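# Fit the lid squarely onto the box

## Task

Seat the lid on the box fully down and right side up, without crushing the lid or the box, and leave the box standing upright on the table.

## Robot and tools

Robot: two arms, left_arm and right_arm, mounted on opposite sides of a table. Each has a parallel two-finger gripper and a wrist camera. In the scene frame the table centre is the origin, +z is up and the table top is at z = +0.020 m. left_arm's base is at (-0.010, +0.458, +0.039) m with quat_wxyz (+0.705, 0, 0, -0.709); right_arm's base is at (-0.013, -0.459, +0.039) m with quat_wxyz (+0.712, 0, 0, +0.702). Arm names do not correspond to image left or right. Cameras: cam_high, cam_low, cam_left_wrist, cam_right_wrist, each 672x504.

Frames: every hand pose, velocity and target for an arm is expressed in that arm's own base frame. Offsets run along that arm's base axes, and rotations turn about the Hand target's position. The gripper's fingers point along its +x axis and close along its y axis. end_effector_position is the midpoint between the fingers, roughly 3 to 4 cm behind the tips; only the outer 1.5 cm of each finger's inner face is flat.

The 14-number row (used by execute_actions and move): one flat list covering both arms. Numbers 1-7 are left_arm: dx, dy, dz, rx, ry, rz, opening; numbers 8-14 are right_arm in the same order. All values lie in [-1, 1]. dx, dy, dz, rx, ry, rz are offsets, not poses: they count from the arm's Hand target as it stood when the action or move began. A value of 1.0 equals 0.6 m for position or 180 degrees for rotation; rx, ry, rz form a single rotation vector. A translation longer than 1.0 may be shortened along its direction. Six zeros means no new pose request for that arm. Opening is absolute, not an offset: +1 is fully open (0.080 m), -1 fully closed, and empty fingers touch near -0.78. Always resend the opening you want, since 0 is itself a command.

execute_actions(actions, cameras): actions is a list of up to 15 actions; each action is a list of up to 15 rows, one row per 1/30 s step, with the final row held until step 15. Each row in an action is measured from that action's start pose, not from the preceding row, so repeating an offset in a later action moves further. An empty actions list returns camera images and full state. cameras takes names, ["all"] or [].

move(target, speed, blend, opening_speed, grip_force, blocking, cameras): target is one 14-number row or a list of up to 15 rows; every row counts from the same starting Hand targets. Paths are straight lines and do not avoid obstacles or the other arm. speed is path top speed in m/s, 0.002 to 4.3, default 0.25 (rotation up to twice that in rad/s); one value or one per target. blend, in m, rounds corners between listed targets; 0 stops at each. opening_speed is the rate of opening change per second on the -1..+1 scale, at least 0.2. grip_force is per-pad force limit in newtons, 8 to 34, one value or one per arm; it persists. blocking=false returns early while motion continues. A move is capped at 10 s. Its result adds a move: line giving the outcome (done, off_target, moving, held, blocked, fault) and which limits acted (paced = pose clipped, held = steps withheld). done means at rest within 8 mm and 2 degrees. blocked means the gripper stopped far short, likely against something, and then holds in place.

wait(seconds): lets time pass, 0 to 3600 s, with no new commands; returns early if a running move ends. stop(): brakes the running move. zoom_image(camera, region): region [x0, y0, x1, y1] in pixels of that camera's latest image, at most 504 by 504. finished_scene(scene): ends the scene, irreversible; call nothing after it in the same reply.

Reading results: Hand target is the last commanded pose after clipping; the gripper often rests short of it because of friction and weight, especially far out, and may sag or tilt. Check position and orientation after each motion and correct with an explicit offset. Orientation commands are clipped to within 32 degrees of the measured orientation per step. grip_measured uses the opening scale and may be off by about 2 mm; under a firm squeeze it reads narrower than the part. To hold something, command about 0.08 below the reading at first contact; less than that grips more gently. Joint torques are total drive output; External joint torques estimate outside loads, including held weight. Joint order: waist, shoulder, elbow, wrist pitch, wrist yaw, wrist roll, then gripper. Joint ranges (rad): waist -3.054 to 3.054, shoulder 0 to 3.142, elbow 0 to 2.356, wrist pitch and yaw -1.571 to 1.571, wrist roll -3.142 to 3.142. Contact torque limits (N m): waist 17.8, shoulder 22, elbow 22, wrist pitch 5.8, wrist yaw 5.78, wrist roll 5.42; reaching one causes a 10 s TORQUE FAULT.

Avoid: dropping the lid, releasing it while moving, knocking anything off the table, slamming or pressing hard (faster moves and targets set deeper past contact push harder), squeezing the lid or box too hard, letting the arms, grippers or wrist cameras and cables touch each other, paths passing near an arm's own base, and huge single-step targets (OVER-SPEED FAULT). Holding loads or stretching out heats motors; MOTOR HOT warns from 50 °C and 95 °C triggers an over-temperature stop. To stop pushing on something, command a target back past the gripper. Loose objects may occasionally get nudged.

Each tool is called after ">>>" as a command line: name --argument value for each argument, lists and objects as JSON in quotes; but a table of rows of numbers goes row by row, as --pt "numbers of a row", without its own name.

## Session

>>> execute_actions --actions '[]'

Scene clock: 0.00 s.
left_arm: end_effector_position=(+0.0896, +0.2066, +0.0935) grip_measured=+1.000 end_effector_quat_wxyz=(+0.495, -0.475, +0.454, +0.568) | right_arm: end_effector_position=(+0.2500, +0.1274, +0.0810) grip_measured=+1.000 end_effector_quat_wxyz=(+0.677, -0.233, +0.495, +0.492)
Joint positions: left_arm=[1.086 1.334 0.893 -1.041 -0.113 -0.574 0.08] | right_arm=[0.246 1.518 0.939 -0.847 -0.43 -0.831 0.08]
Joint velocities: within noise
Joint torques (N m): no reading
External joint torques (N m): no reading
Heat: left arm: hottest wrist pitch 35 °C (+0.0 °C/min); right arm: hottest wrist yaw 34 °C (+0.0 °C/min).
Hand target: left_arm +0.0901, +0.2078, +0.0953; +0.497, -0.474, +0.452, +0.569 | right_arm +0.2512, +0.1279, +0.0832; +0.679, -0.234, +0.491, +0.492
Tool commands: left_gripper/opening=+1.0 right_gripper/opening=+1.0

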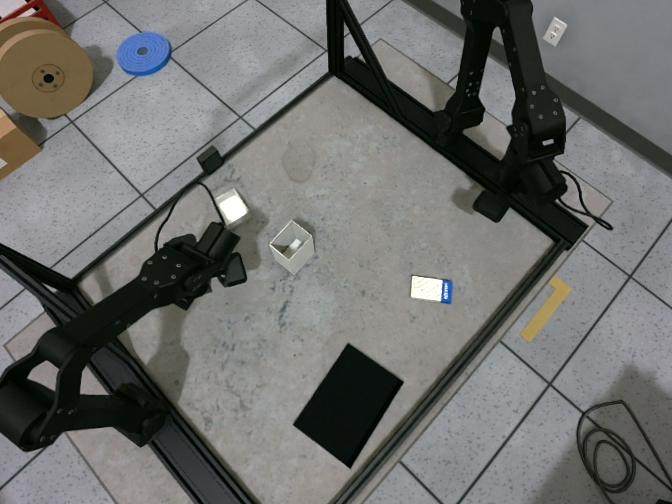

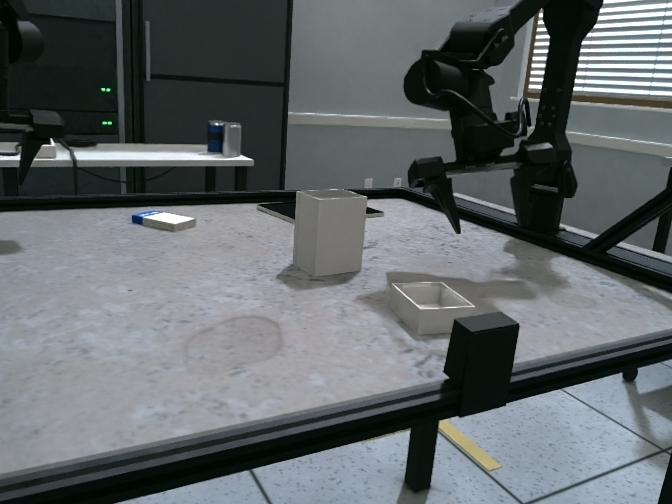

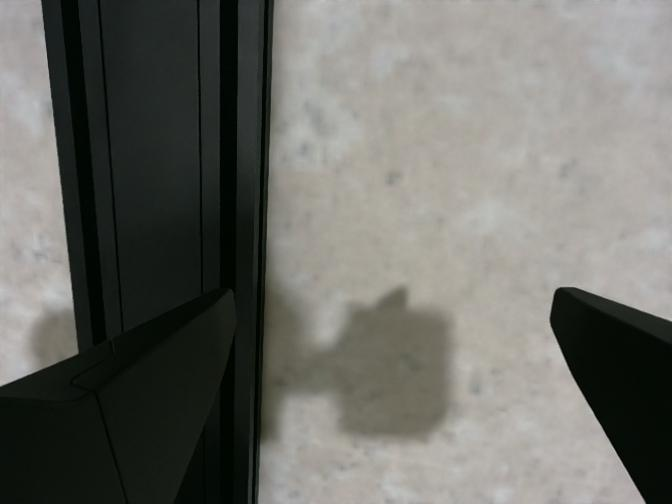

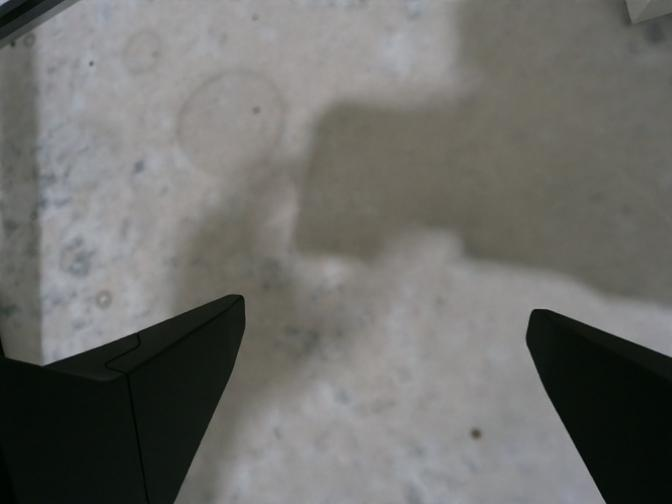

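>>> zoom_image --camera "cam_high" --region '[180, 160, 360, 295]'

>>> zoom_image --camera "cam_low" --region '[260, 160, 520, 355]'

Scaled by 2.800 from the camera's image (finer frame: 960x720).

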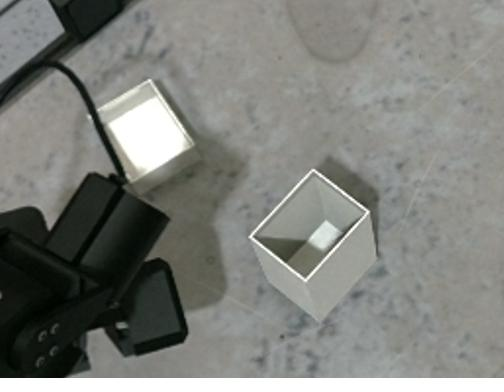

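Scaled by 1.938 from the camera's image (finer frame: 960x720).

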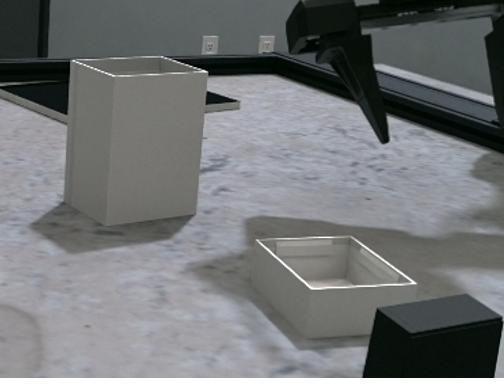

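>>> move --target '[0,0,0,0,0,0,1, 0.331,0.120,0.328,-0.1151,0.1058,-0.4179,1]' --cameras '["all"]'

Scene clock: 320.47 s.
left_arm: end_effector_position=(+0.0896, +0.2066, +0.0935) grip_measured=+1.000 end_effector_quat_wxyz=(+0.495, -0.475, +0.454, +0.568) | right_arm: end_effector_position=(+0.4505, +0.1995, +0.2654) grip_measured=+1.000 end_effector_quat_wxyz=(+0.846, +0.176, +0.503, +0.025)
Joint positions: left_arm=[1.086 1.334 0.893 -1.041 -0.113 -0.574 0.08] | right_arm=[0.417 2.093 2.335 -1.244 -0.001 0.639 0.08]
Joint torques (N m): left_arm=[0 -4.22 5.47 0.72 -0.11 0] | right_arm=[0.17 -13.43 7.94 1.58 0.07 0.15]
External joint torques (N m): left_arm=[0 -0.53 0.1 0.27 -0.02 0] | right_arm=[0.12 -4.38 2.44 0.48 0.05 0.17]
Heat: left arm: hottest elbow 37 °C (+0.0 °C/min); right arm: hottest elbow 38 °C (+1.0 °C/min).
Hand target: left_arm +0.0901, +0.2078, +0.0953; +0.497, -0.474, +0.451, +0.569 | right_arm +0.4498, +0.2000, +0.2798; +0.706, +0.082, +0.699, -0.078
Off the commanded pose: left_arm 0.002 m, 0 deg | right_arm 0.015 m, 33 deg; orientation clipped.
joint sent to its limit (right arm) — joint 3 (elbow), upper limit, where the elbow is as straight as it goes. The joint targets are off in orientation, not in position.
move: off_target (right_arm); limits=paced

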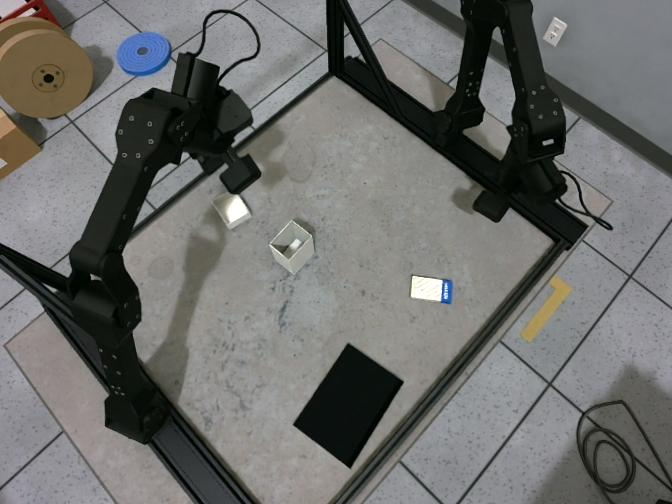

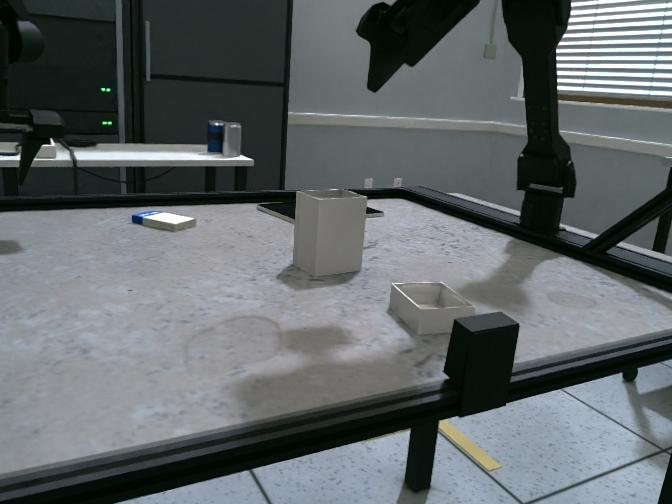

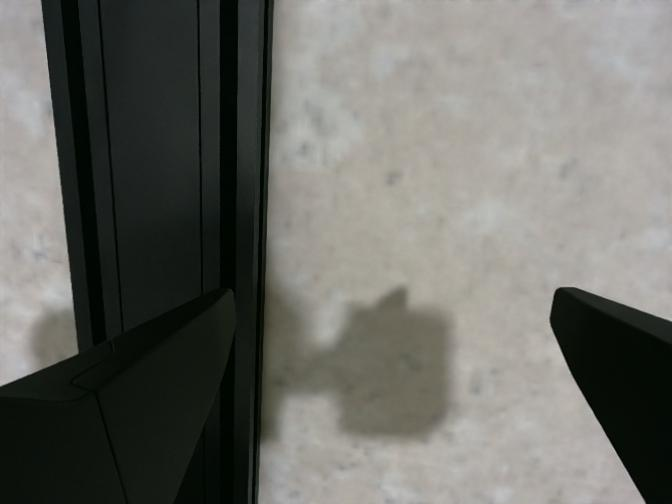

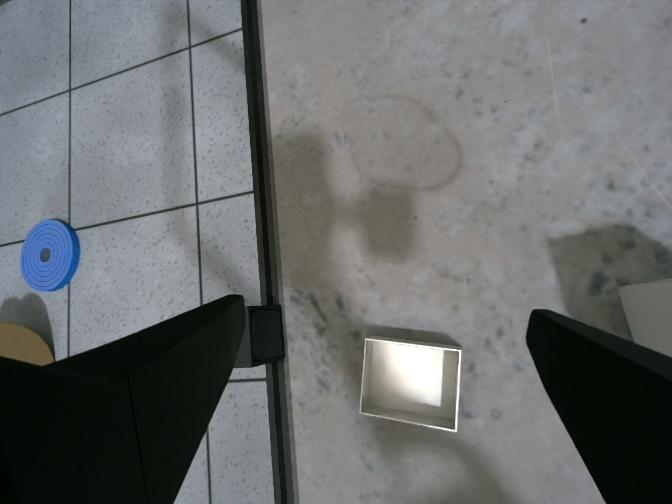

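>>> move --target '[0,0,0,0,0,0,1, -0.033,0.0083,-0.2163,-0.025,-0.1082,0,1]' --cameras '["all"]'

Scene clock: 469.97 s.
left_arm: end_effector_position=(+0.0896, +0.2066, +0.0935) grip_measured=+1.000 end_effector_quat_wxyz=(+0.495, -0.475, +0.454, +0.568) | right_arm: end_effector_position=(+0.4295, +0.2049, +0.1501) grip_measured=+1.000 end_effector_quat_wxyz=(+0.815, +0.065, +0.569, -0.088)
Joint positions: left_arm=[1.086 1.334 0.893 -1.041 -0.113 -0.574 0.08] | right_arm=[0.517 2.165 2.061 -1.198 0.23 0.706 0.08]
Joint torques (N m): left_arm=[-0.03 -4.22 5.42 0.74 -0.13 0.05] | right_arm=[0.13 -11.99 6.37 1.05 0.32 0.19]
External joint torques (N m): left_arm=[-0.03 -0.5 0.11 0.32 -0.04 0.06] | right_arm=[0.09 -2.29 0.66 0.33 0.16 0.19]
Heat: left arm: hottest elbow 38 °C (+0.0 °C/min); right arm: hottest shoulder 54 °C (+5.0 °C/min). Fold the right arm in close to its base, or ease its load, before you think long.
Hand target: left_arm +0.0901, +0.2078, +0.0953; +0.497, -0.474, +0.451, +0.569 | right_arm +0.4300, +0.2049, +0.1500; +0.816, +0.066, +0.566, -0.091
Off the commanded pose: left_arm 0.002 m, 0 deg | right_arm 0.001 m, 0 deg.
MOTOR HOT: joint 2 (shoulder) of the right arm reports 54 °C; the controller stops that arm at 95 °C. To cool a motor, set the load down, stop pushing, or move to a pose that needs little force.
move: done

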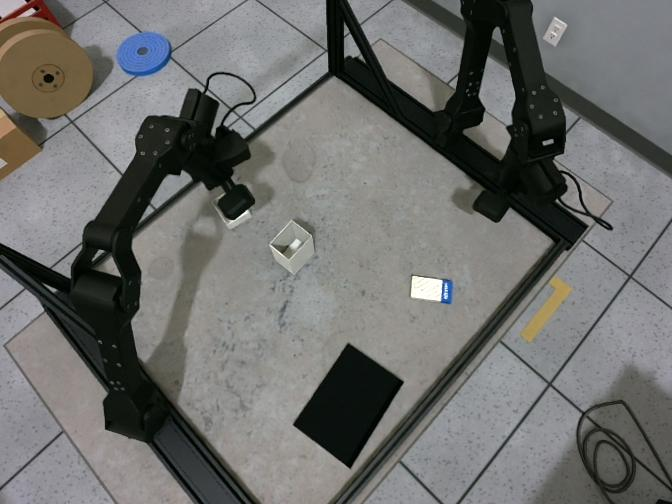

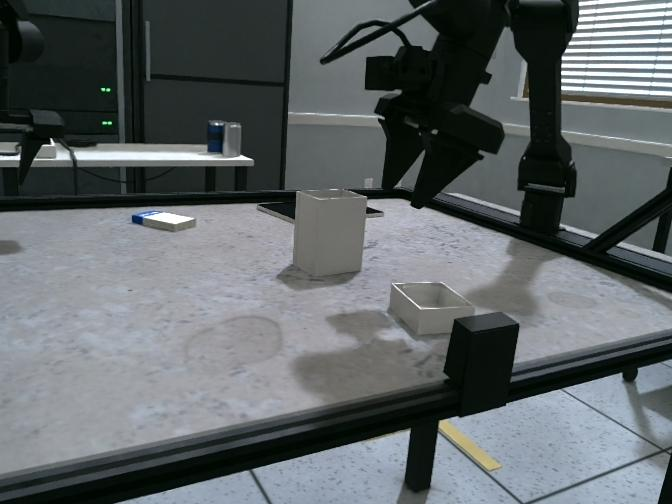

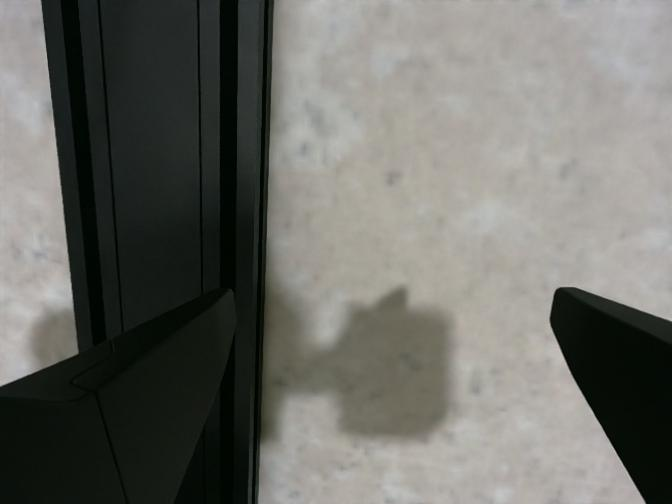

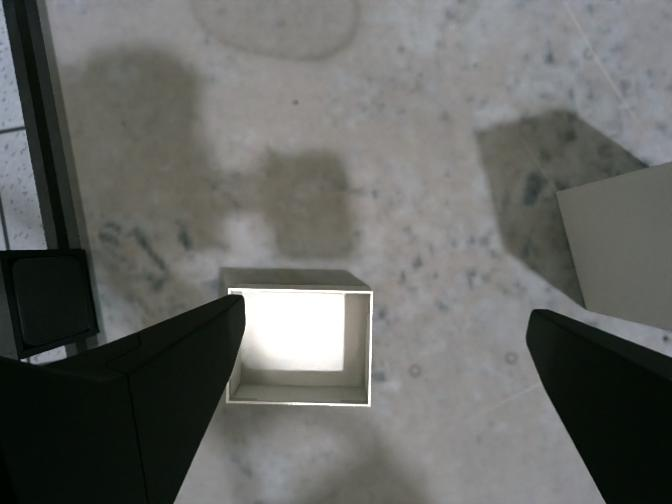

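>>> move --target '[0,0,0,0,0,0,1, 0.0112,0.0487,-0.0917,0,0,0,1]' --cameras '["cam_right_wrist", "cam_low"]'

Scene clock: 488.97 s.
left_arm: end_effector_position=(+0.0896, +0.2066, +0.0935) grip_measured=+1.000 end_effector_quat_wxyz=(+0.495, -0.475, +0.454, +0.568) | right_arm: end_effector_position=(+0.4353, +0.2344, +0.0925) grip_measured=+1.000 end_effector_quat_wxyz=(+0.814, +0.063, +0.571, -0.089)
Joint positions: left_arm=[1.086 1.334 0.893 -1.041 -0.113 -0.574 0.08] | right_arm=[0.567 2.259 1.988 -1.048 0.243 0.755 0.08]
Joint torques (N m): left_arm=[-0.05 -4.2 5.46 0.72 -0.12 0] | right_arm=[-0.08 -12.83 6.87 1 0.3 0.11]
External joint torques (N m): left_arm=[-0.02 -0.55 0.13 0.27 -0.04 0] | right_arm=[-0.16 -2.62 1.18 0.32 0.14 0.11]
Heat: left arm: hottest elbow 38 °C (+0.0 °C/min); right arm: hottest shoulder 58 °C (+7.0 °C/min). Fold the right arm in close to its base, or ease its load, before you think long.
Hand target: left_arm +0.0901, +0.2078, +0.0953; +0.497, -0.474, +0.451, +0.569 | right_arm +0.4368, +0.2340, +0.0950; +0.816, +0.066, +0.566, -0.091
Off the commanded pose: left_arm 0.002 m, 0 deg | right_arm 0.003 m, 1 deg.
MOTOR HOT: still on. Joint 2 (shoulder) of the right arm reports 58 °C.
move: done
Images, in order (width x height): cam_low 672x504, cam_right_wrist 672x504.

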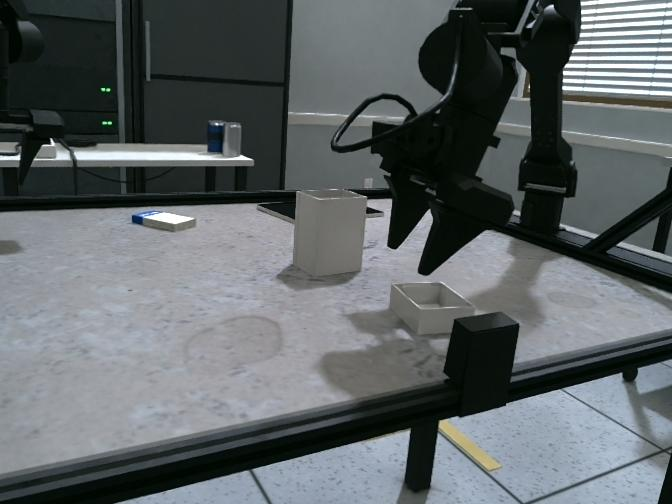

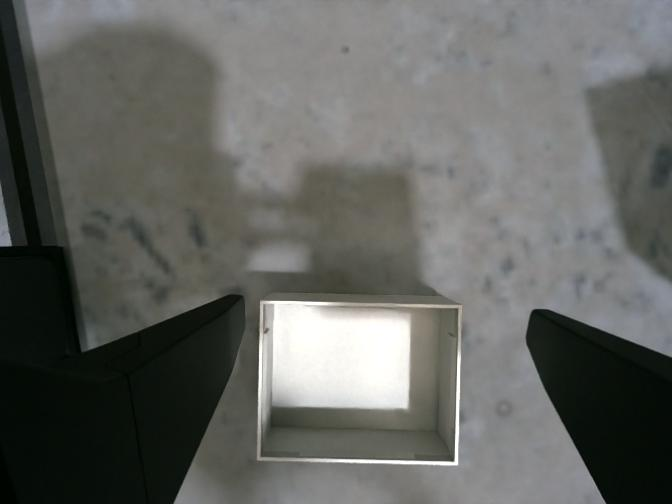

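>>> zoom_image --camera "cam_right_wrist" --region '[220, 260, 500, 490]'

>>> zoom_image --camera "cam_low" --region '[270, 170, 490, 345]'

Scaled by 1.800 from the camera's image (finer frame: 960x720).

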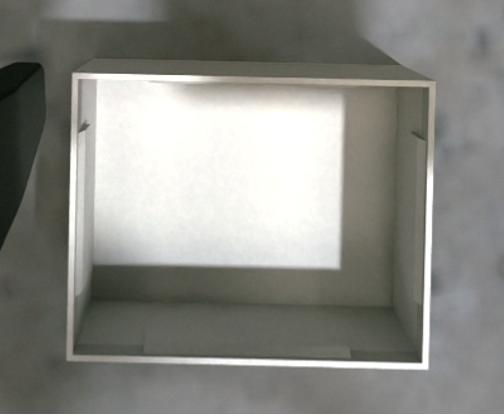

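Scaled by 2.291 from the camera's image (finer frame: 960x720).

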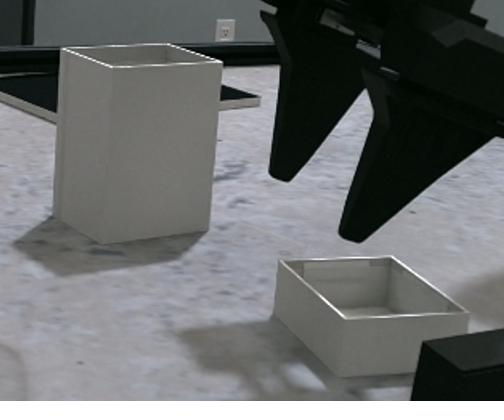

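>>> move --target '[0,0,0,0,0,0,1, -0.0388,0.0175,-0.05,0,0,0,1]' --cameras '["cam_right_wrist", "cam_low"]'

Scene clock: 541.23 s.
left_arm: end_effector_position=(+0.0896, +0.2066, +0.0935) grip_measured=+1.000 end_effector_quat_wxyz=(+0.495, -0.475, +0.454, +0.568) | right_arm: end_effector_position=(+0.4127, +0.2456, +0.0585) grip_measured=+1.000 end_effector_quat_wxyz=(+0.812, +0.061, +0.573, -0.090)
Joint positions: left_arm=[1.086 1.334 0.893 -1.041 -0.113 -0.574 0.08] | right_arm=[0.616 2.229 1.805 -0.914 0.254 0.803 0.08]
Joint torques (N m): left_arm=[-0.05 -4.17 5.38 0.72 -0.11 -0.01] | right_arm=[-0.21 -14.25 5.84 1 0.3 0.17]
External joint torques (N m): left_arm=[-0.07 -0.44 0.04 0.28 -0.01 -0.01] | right_arm=[-0.04 -4.25 0.22 0.35 0.11 0.17]
Heat: left arm: hottest elbow 39 °C (+1.0 °C/min); right arm: hottest shoulder 68 °C (+11.1 °C/min). Fold the right arm in close to its base, or ease its load, before you think long.
Hand target: left_arm +0.0901, +0.2078, +0.0953; +0.497, -0.474, +0.451, +0.569 | right_arm +0.4134, +0.2446, +0.0650; +0.816, +0.066, +0.566, -0.090
Off the commanded pose: left_arm 0.002 m, 0 deg | right_arm 0.007 m, 1 deg.
MOTOR HOT: still on. Joint 2 (shoulder) of the right arm reports 68 °C.
move: done
Images, in order (width x height): cam_low 672x504, cam_right_wrist 672x504.

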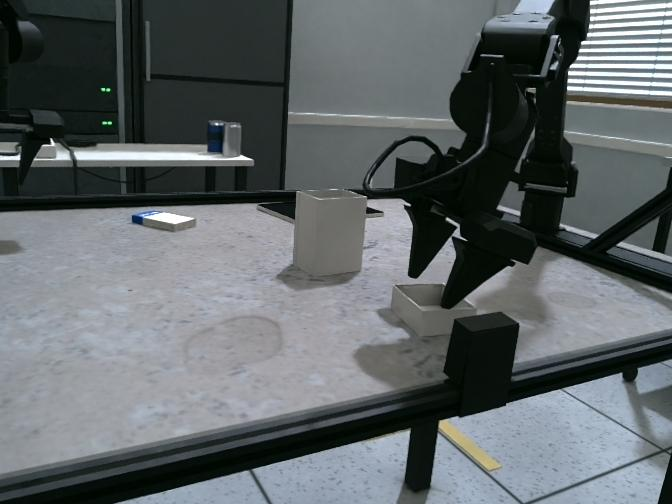

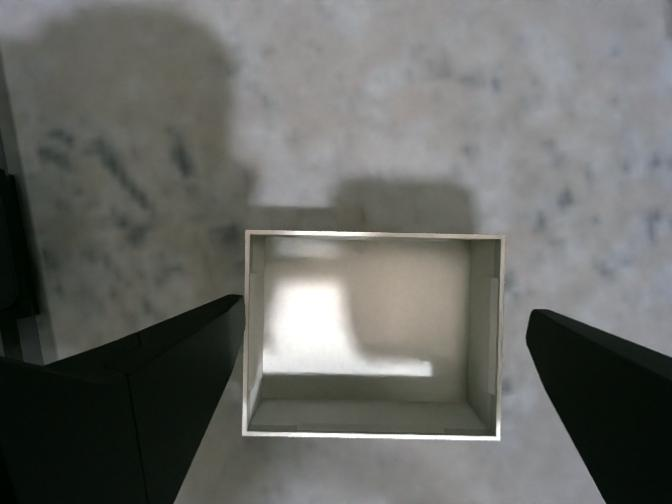

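>>> move --target '[0,0,0,0,0,0,1, 0.0012,0.0055,-0.06,0,0,0,1]' --cameras '["cam_right_wrist", "cam_low"]' --speed 0.12

Scene clock: 561.23 s.
left_arm: end_effector_position=(+0.0896, +0.2066, +0.0935) grip_measured=+1.000 end_effector_quat_wxyz=(+0.495, -0.475, +0.454, +0.568) | right_arm: end_effector_position=(+0.4150, +0.2475, +0.0314) grip_measured=+1.000 end_effector_quat_wxyz=(+0.816, +0.067, +0.567, -0.088)
Joint positions: left_arm=[1.086 1.334 0.893 -1.041 -0.113 -0.574 0.08] | right_arm=[0.617 2.254 1.732 -0.799 0.255 0.808 0.08]
Joint torques (N m): left_arm=[0.12 -4.19 5.43 0.74 -0.11 -0.01] | right_arm=[0.29 -11.9 5.94 1 0.34 0.15]
External joint torques (N m): left_arm=[0.11 -0.51 0.09 0.29 -0.02 -0.01] | right_arm=[0.31 -1.83 0.38 0.31 0.16 0.15]
Heat: left arm: hottest elbow 39 °C (+1.0 °C/min); right arm: hottest shoulder 68 °C (+5.1 °C/min). Fold the right arm in close to its base, or ease its load, before you think long.
Hand target: left_arm +0.0901, +0.2078, +0.0953; +0.497, -0.474, +0.451, +0.569 | right_arm +0.4141, +0.2479, +0.0289; +0.816, +0.066, +0.567, -0.091
Off the commanded pose: left_arm 0.002 m, 0 deg | right_arm 0.003 m, 0 deg.
MOTOR HOT: still on. Joint 2 (shoulder) of the right arm reports 68 °C.
move: done
Images, in order (width x height): cam_low 672x504, cam_right_wrist 672x504.

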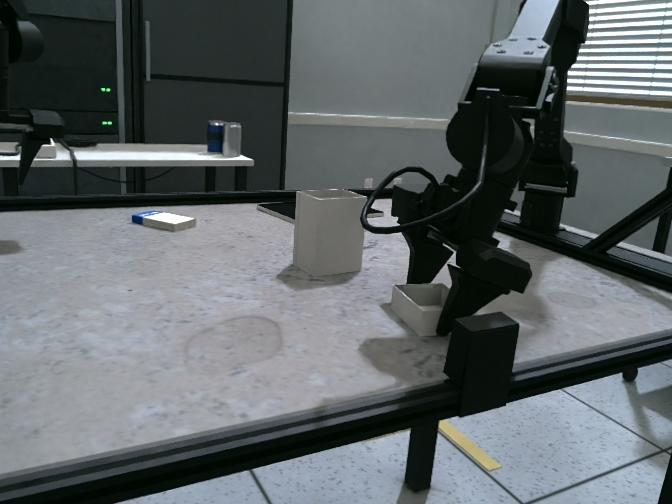

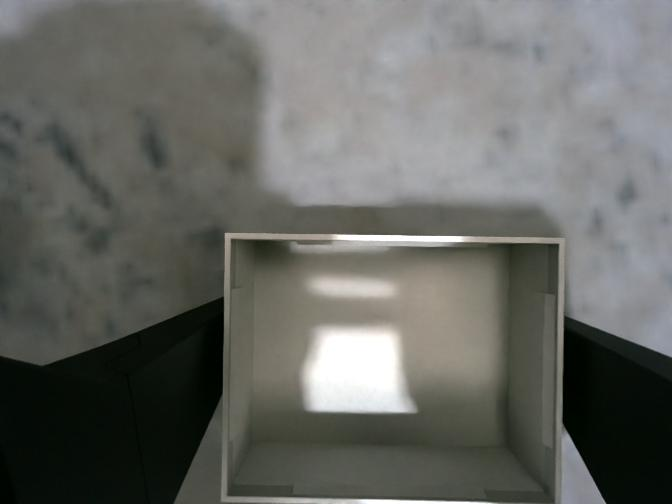

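>>> move --target '[0,0,0,0,0,0,1, 0,0,0,0,0,0,0.5]' --cameras '["cam_right_wrist", "cam_low"]' --grip_force 10 --opening_speed 0.5

Scene clock: 584.03 s.
left_arm: end_effector_position=(+0.0896, +0.2066, +0.0935) grip_measured=+1.000 end_effector_quat_wxyz=(+0.495, -0.475, +0.454, +0.568) | right_arm: end_effector_position=(+0.4150, +0.2475, +0.0314) grip_measured=+0.902 end_effector_quat_wxyz=(+0.816, +0.067, +0.567, -0.088)
Joint positions: left_arm=[1.086 1.334 0.893 -1.041 -0.113 -0.574 0.08] | right_arm=[0.617 2.254 1.732 -0.798 0.255 0.808 0.076]
Joint torques (N m): left_arm=[-0.02 -4.18 5.5 0.73 -0.12 0.01] | right_arm=[0.31 -11.86 5.95 1.02 0.33 0.15]
External joint torques (N m): left_arm=[-0.03 -0.52 0.16 0.28 -0.03 0.01] | right_arm=[0.26 -1.79 0.39 0.33 0.15 0.15]
Heat: left arm: hottest elbow 39 °C (+1.0 °C/min); right arm: hottest shoulder 68 °C (+1.0 °C/min). Fold the right arm in close to its base, or ease its load, before you think long.
Hand target: left_arm +0.0901, +0.2078, +0.0953; +0.497, -0.474, +0.451, +0.569 | right_arm +0.4142, +0.2480, +0.0290; +0.816, +0.066, +0.566, -0.090
Off the commanded pose: left_arm 0.002 m, 0 deg | right_arm 0.003 m, 0 deg.
MOTOR HOT: still on. Joint 2 (shoulder) of the right arm reports 68 °C.
grip_force (N): 10, 10
move: done
Images, in order (width x height): cam_low 672x504, cam_right_wrist 672x504.

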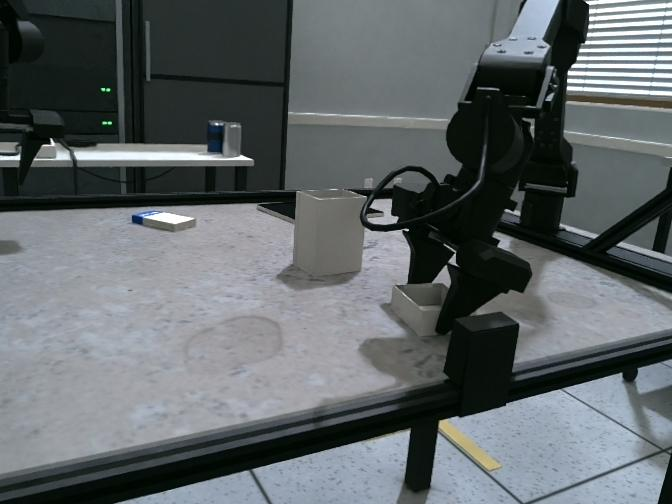

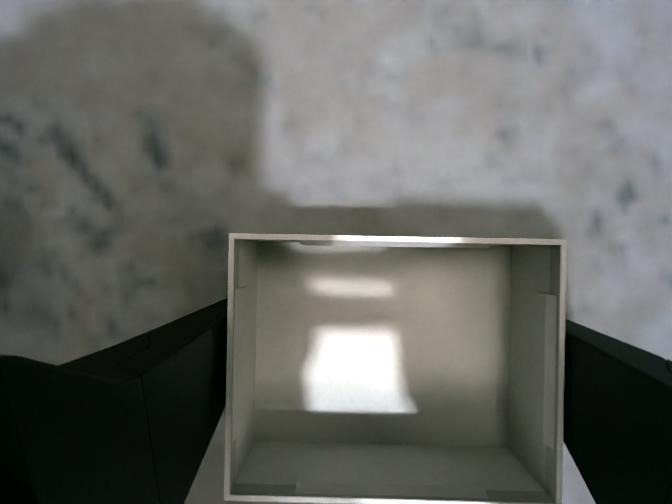

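>>> move --pt "0 0 0 0 0 0 1 0 0 0.1333 0 0 0 0.5" --pt "0 0 0 0 0 0 1 -0.0903 -0.2133 0.4183 -0.0571 -0.4950 0.0546 0.5" --pt "0 0 0 0 0 0 1 0.0097 -0.6133 0.4517 -0.0571 -0.4950 0.0546 0.5" --blend '[0.02,0.03,0]' --cameras '["all"]' --speed 0.2

Scene clock: 669.33 s.
left_arm: end_effector_position=(+0.0896, +0.2066, +0.0935) grip_measured=+1.000 end_effector_quat_wxyz=(+0.495, -0.475, +0.454, +0.568) | right_arm: end_effector_position=(+0.4185, -0.1197, +0.2946) grip_measured=+0.902 end_effector_quat_wxyz=(+0.986, +0.002, -0.166, -0.003)
Joint positions: left_arm=[1.086 1.334 0.893 -1.041 -0.113 -0.574 0.08] | right_arm=[-0.406 1.615 0.758 1.217 -0.376 0.142 0.076]
Joint torques (N m): left_arm=[0.12 -4.08 5.44 0.75 -0.12 0.01] | right_arm=[-0.1 -6.72 8.24 1.91 -0.06 0.14]
External joint torques (N m): left_arm=[0.12 -0.4 0.07 0.29 -0.03 0.02] | right_arm=[-0.04 -0.94 2.78 0.58 -0.14 0.14]
Heat: left arm: hottest elbow 39 °C (+0.0 °C/min); right arm: hottest shoulder 65 °C (-2.0 °C/min). Fold the right arm in close to its base, or ease its load, before you think long.
Hand target: left_arm +0.0901, +0.2078, +0.0953; +0.497, -0.474, +0.451, +0.569 | right_arm +0.4201, -0.1200, +0.3000; +0.985, +0.000, -0.174, +0.000
Off the commanded pose: left_arm 0.002 m, 0 deg | right_arm 0.006 m, 1 deg.
MOTOR HOT: still on. Joint 2 (shoulder) of the right arm reports 65 °C.
grip_force (N): 10, 10
move: done

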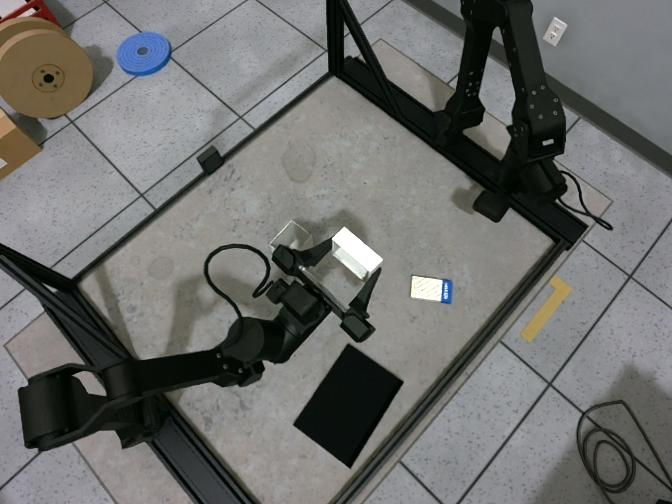

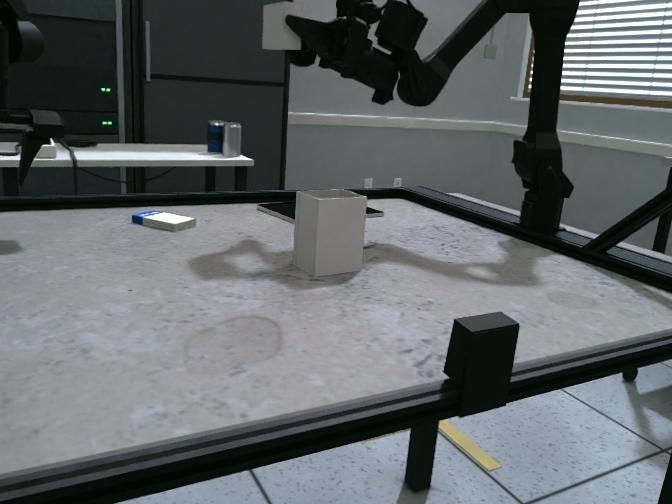

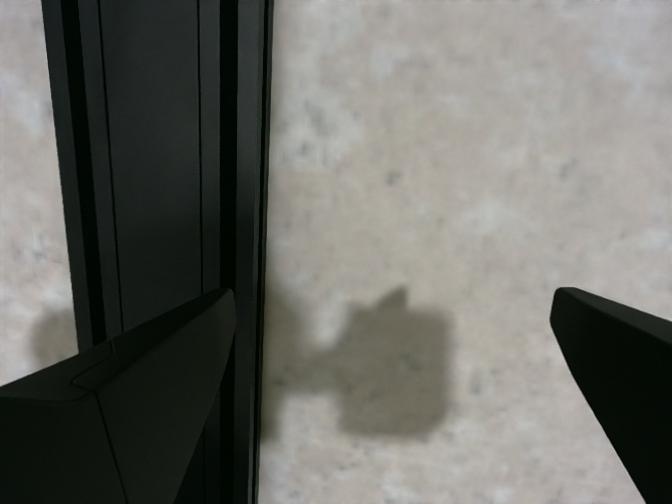

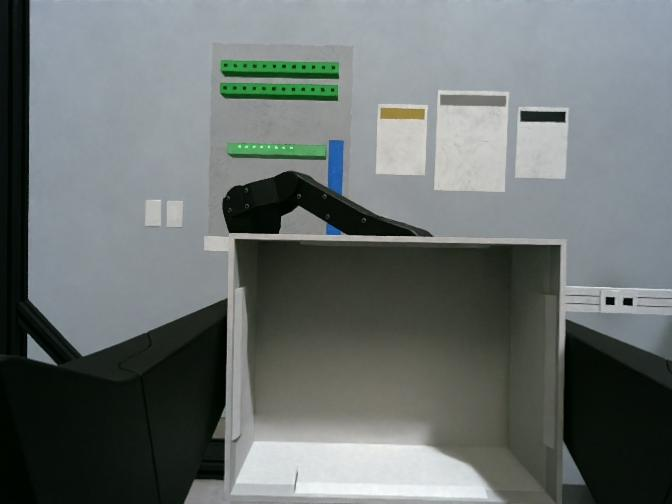

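>>> move --pt "0.183 -0.013 0.258 0.05 -0.252 0.024 1 0 0 0 0 0 0 0.5" --pt "0.4162 -0.2287 0.3528 0.09993 -0.50425 0.04785 1 0 0 0 0 0 0 0.5" --blend '[0.05,0]' --cameras '["all"]' --speed 0.25

Scene clock: 755.37 s.
left_arm: end_effector_position=(+0.3397, +0.0707, +0.3105) grip_measured=+1.000 end_effector_quat_wxyz=(+0.689, -0.692, -0.154, +0.150) | right_arm: end_effector_position=(+0.4185, -0.1197, +0.2946) grip_measured=+0.902 end_effector_quat_wxyz=(+0.986, +0.002, -0.166, -0.003)
Joint positions: left_arm=[0.037 1.03 0.709 0.327 -0.396 -1.575 0.08] | right_arm=[-0.406 1.615 0.758 1.217 -0.376 0.142 0.076]
Joint torques (N m): left_arm=[-0.2 -2.9 5.25 2.08 -0.28 0.18] | right_arm=[-0.13 -6.66 8.1 1.92 -0.06 0.15]
External joint torques (N m): left_arm=[-0.2 -0.02 -1.26 0.56 -0.28 0.13] | right_arm=[-0.13 -0.87 2.63 0.6 -0.14 0.15]
Heat: left arm: hottest elbow 40 °C (+1.0 °C/min); right arm: hottest shoulder 49 °C (-6.1 °C/min). Fold the right arm in close to its base, or ease its load, before you think long.
Hand target: left_arm +0.3398, +0.0707, +0.3070; +0.690, -0.690, -0.153, +0.153 | right_arm +0.4200, -0.1200, +0.3001; +0.985, +0.000, -0.174, +0.000
Off the commanded pose: left_arm 0.003 m, 1 deg | right_arm 0.006 m, 1 deg.
MOTOR HOT: still on. Joint 2 (shoulder) of the right arm reports 49 °C.
grip_force (N): 10, 10
move: done

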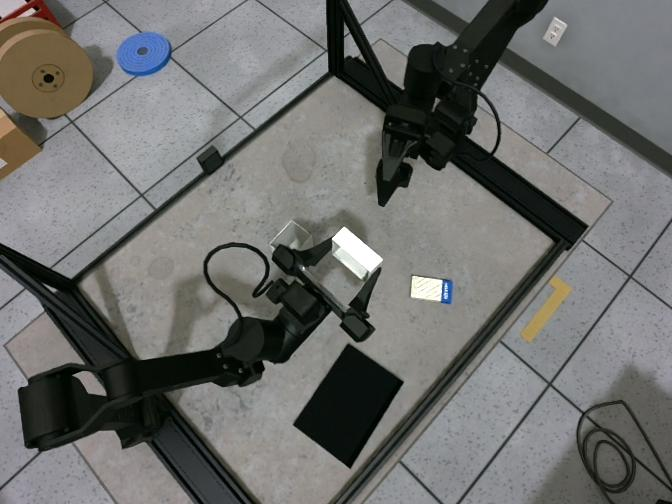

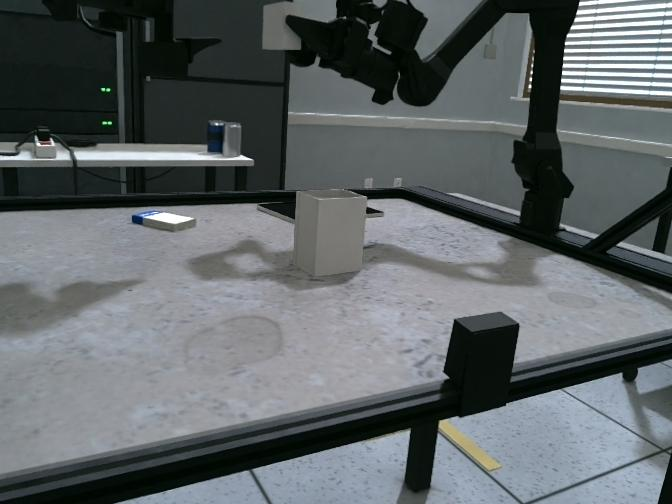

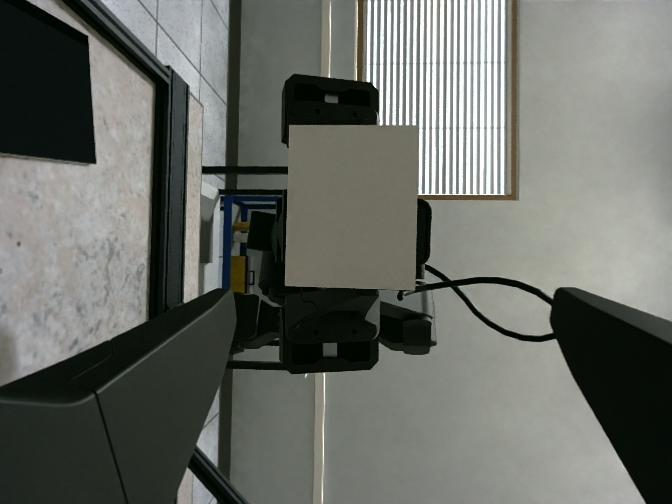

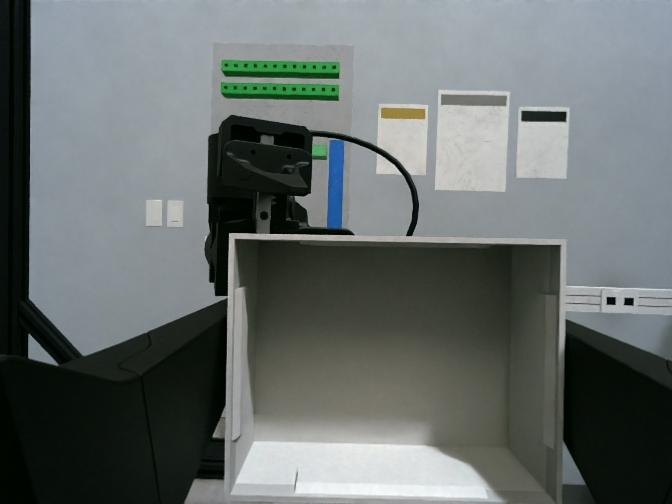

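>>> move --target '[0.0755,0.0352,-0.0117,0,0,0,1, 0,0,0,0,0,0,0.5]' --cameras '["all"]' --speed 0.15

Scene clock: 788.23 s.
left_arm: end_effector_position=(+0.3832, +0.0909, +0.2915) grip_measured=+1.000 end_effector_quat_wxyz=(+0.690, -0.691, -0.147, +0.161) | right_arm: end_effector_position=(+0.4185, -0.1197, +0.2946) grip_measured=+0.902 end_effector_quat_wxyz=(+0.986, +0.002, -0.166, -0.003)
Joint positions: left_arm=[0.109 1.244 0.773 0.451 -0.329 -1.575 0.08] | right_arm=[-0.406 1.615 0.758 1.217 -0.376 0.142 0.076]
Joint torques (N m): left_arm=[0.3 -3.95 8.09 2.12 0.23 0.16] | right_arm=[0.05 -6.79 8.06 1.85 -0.04 0.16]
External joint torques (N m): left_arm=[0.3 0.15 1.71 0.6 0.23 0.11] | right_arm=[0.06 -1.05 2.62 0.54 -0.12 0.16]
Heat: left arm: hottest elbow 41 °C (+2.0 °C/min); right arm: hottest shoulder 47 °C (-3.0 °C/min).
Hand target: left_arm +0.3851, +0.0917, +0.3001; +0.690, -0.690, -0.153, +0.153 | right_arm +0.4200, -0.1200, +0.3001; +0.985, +0.000, -0.174, +0.000
Off the commanded pose: left_arm 0.009 m, 1 deg | right_arm 0.006 m, 1 deg.
MOTOR HOT: cleared for the motors of the right arm.
grip_force (N): 10, 10
move: off_target (left_arm)

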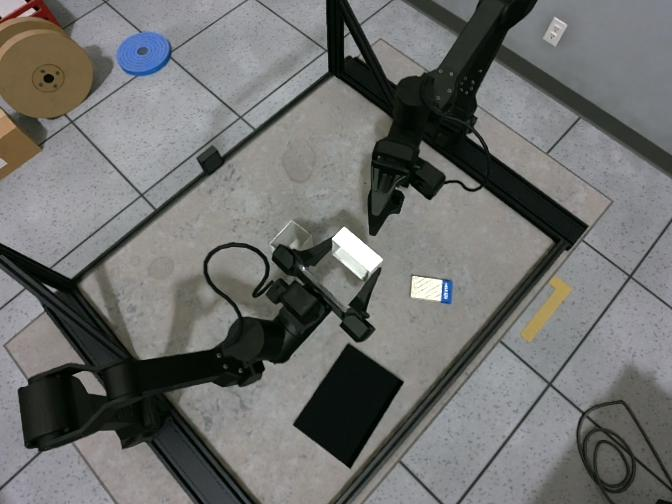

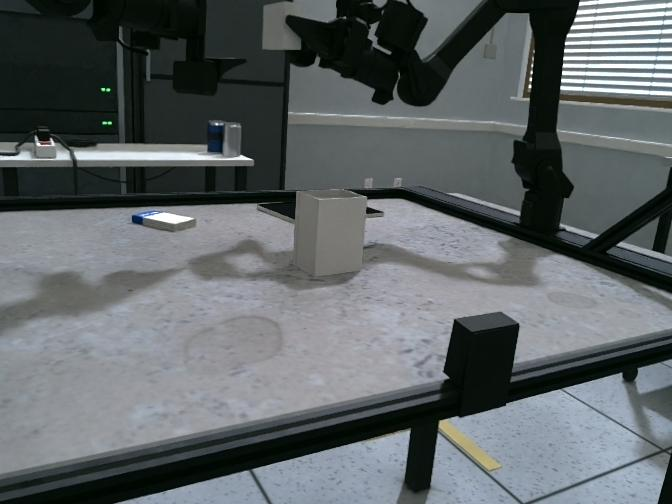

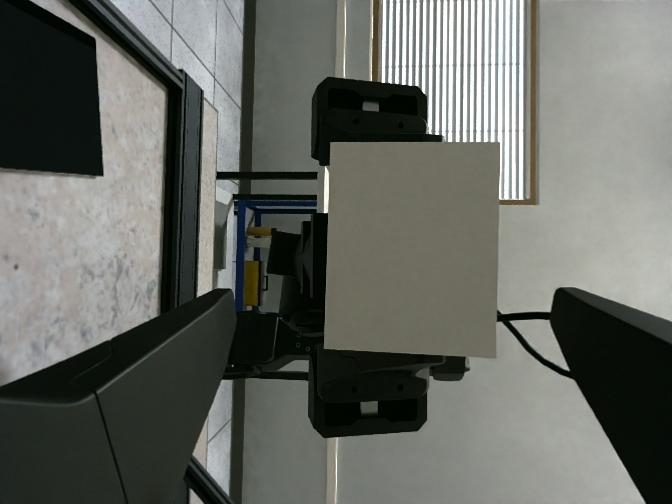

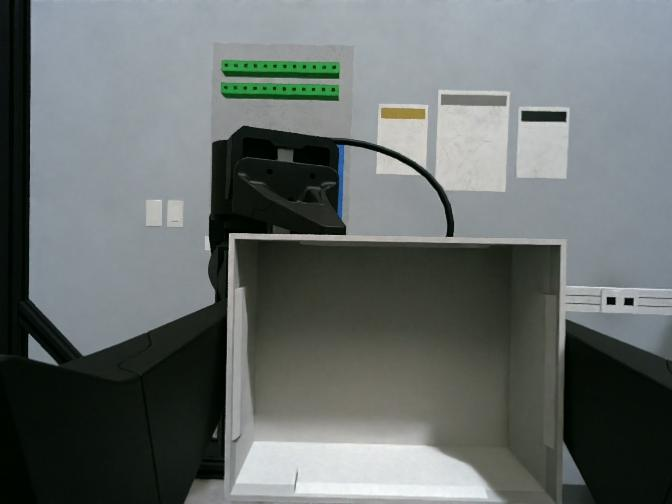

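>>> move --target '[0.0453,0.0212,0.0132,0,0,0,1, 0,0,0,0,0,0,0.5]' --cameras '["cam_left_wrist", "cam_right_wrist", "cam_high"]' --speed 0.12

Scene clock: 860.77 s.
left_arm: end_effector_position=(+0.4104, +0.1036, +0.2996) grip_measured=+1.000 end_effector_quat_wxyz=(+0.689, -0.691, -0.148, +0.160) | right_arm: end_effector_position=(+0.4185, -0.1197, +0.2946) grip_measured=+0.902 end_effector_quat_wxyz=(+0.986, +0.002, -0.166, -0.003)
Joint positions: left_arm=[0.144 1.356 0.885 0.453 -0.295 -1.575 0.08] | right_arm=[-0.406 1.615 0.758 1.217 -0.376 0.142 0.076]
Joint torques (N m): left_arm=[0.21 -4.63 8.19 2 0.19 0.17] | right_arm=[-0.05 -6.74 8.07 1.9 -0.02 0.17]
External joint torques (N m): left_arm=[0.23 0.25 1.81 0.47 0.18 0.12] | right_arm=[-0.03 -0.92 2.56 0.57 -0.1 0.17]
Heat: left arm: hottest elbow 48 °C (+5.0 °C/min); right arm: hottest shoulder 46 °C (-1.0 °C/min).
Hand target: left_arm +0.4124, +0.1044, +0.3077; +0.690, -0.690, -0.153, +0.153 | right_arm +0.4200, -0.1200, +0.3001; +0.985, +0.000, -0.174, +0.000
Off the commanded pose: left_arm 0.009 m, 1 deg | right_arm 0.006 m, 1 deg.
grip_force (N): 10, 10
move: off_target (left_arm)
Images, in order (width x height): cam_high 672x504, cam_left_wrist 672x504, cam_right_wrist 672x504.

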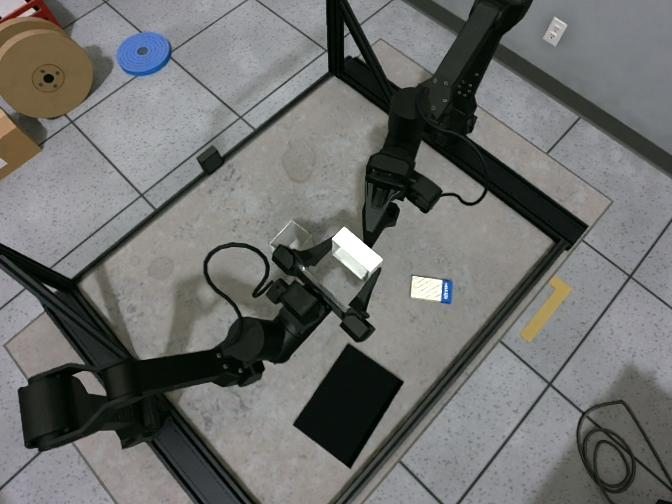

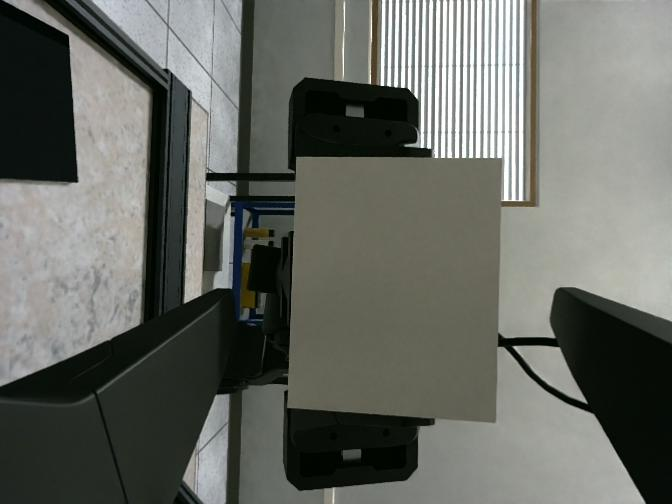

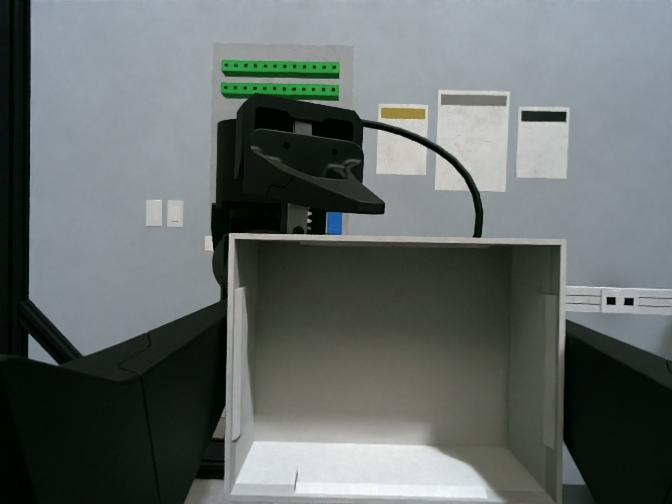

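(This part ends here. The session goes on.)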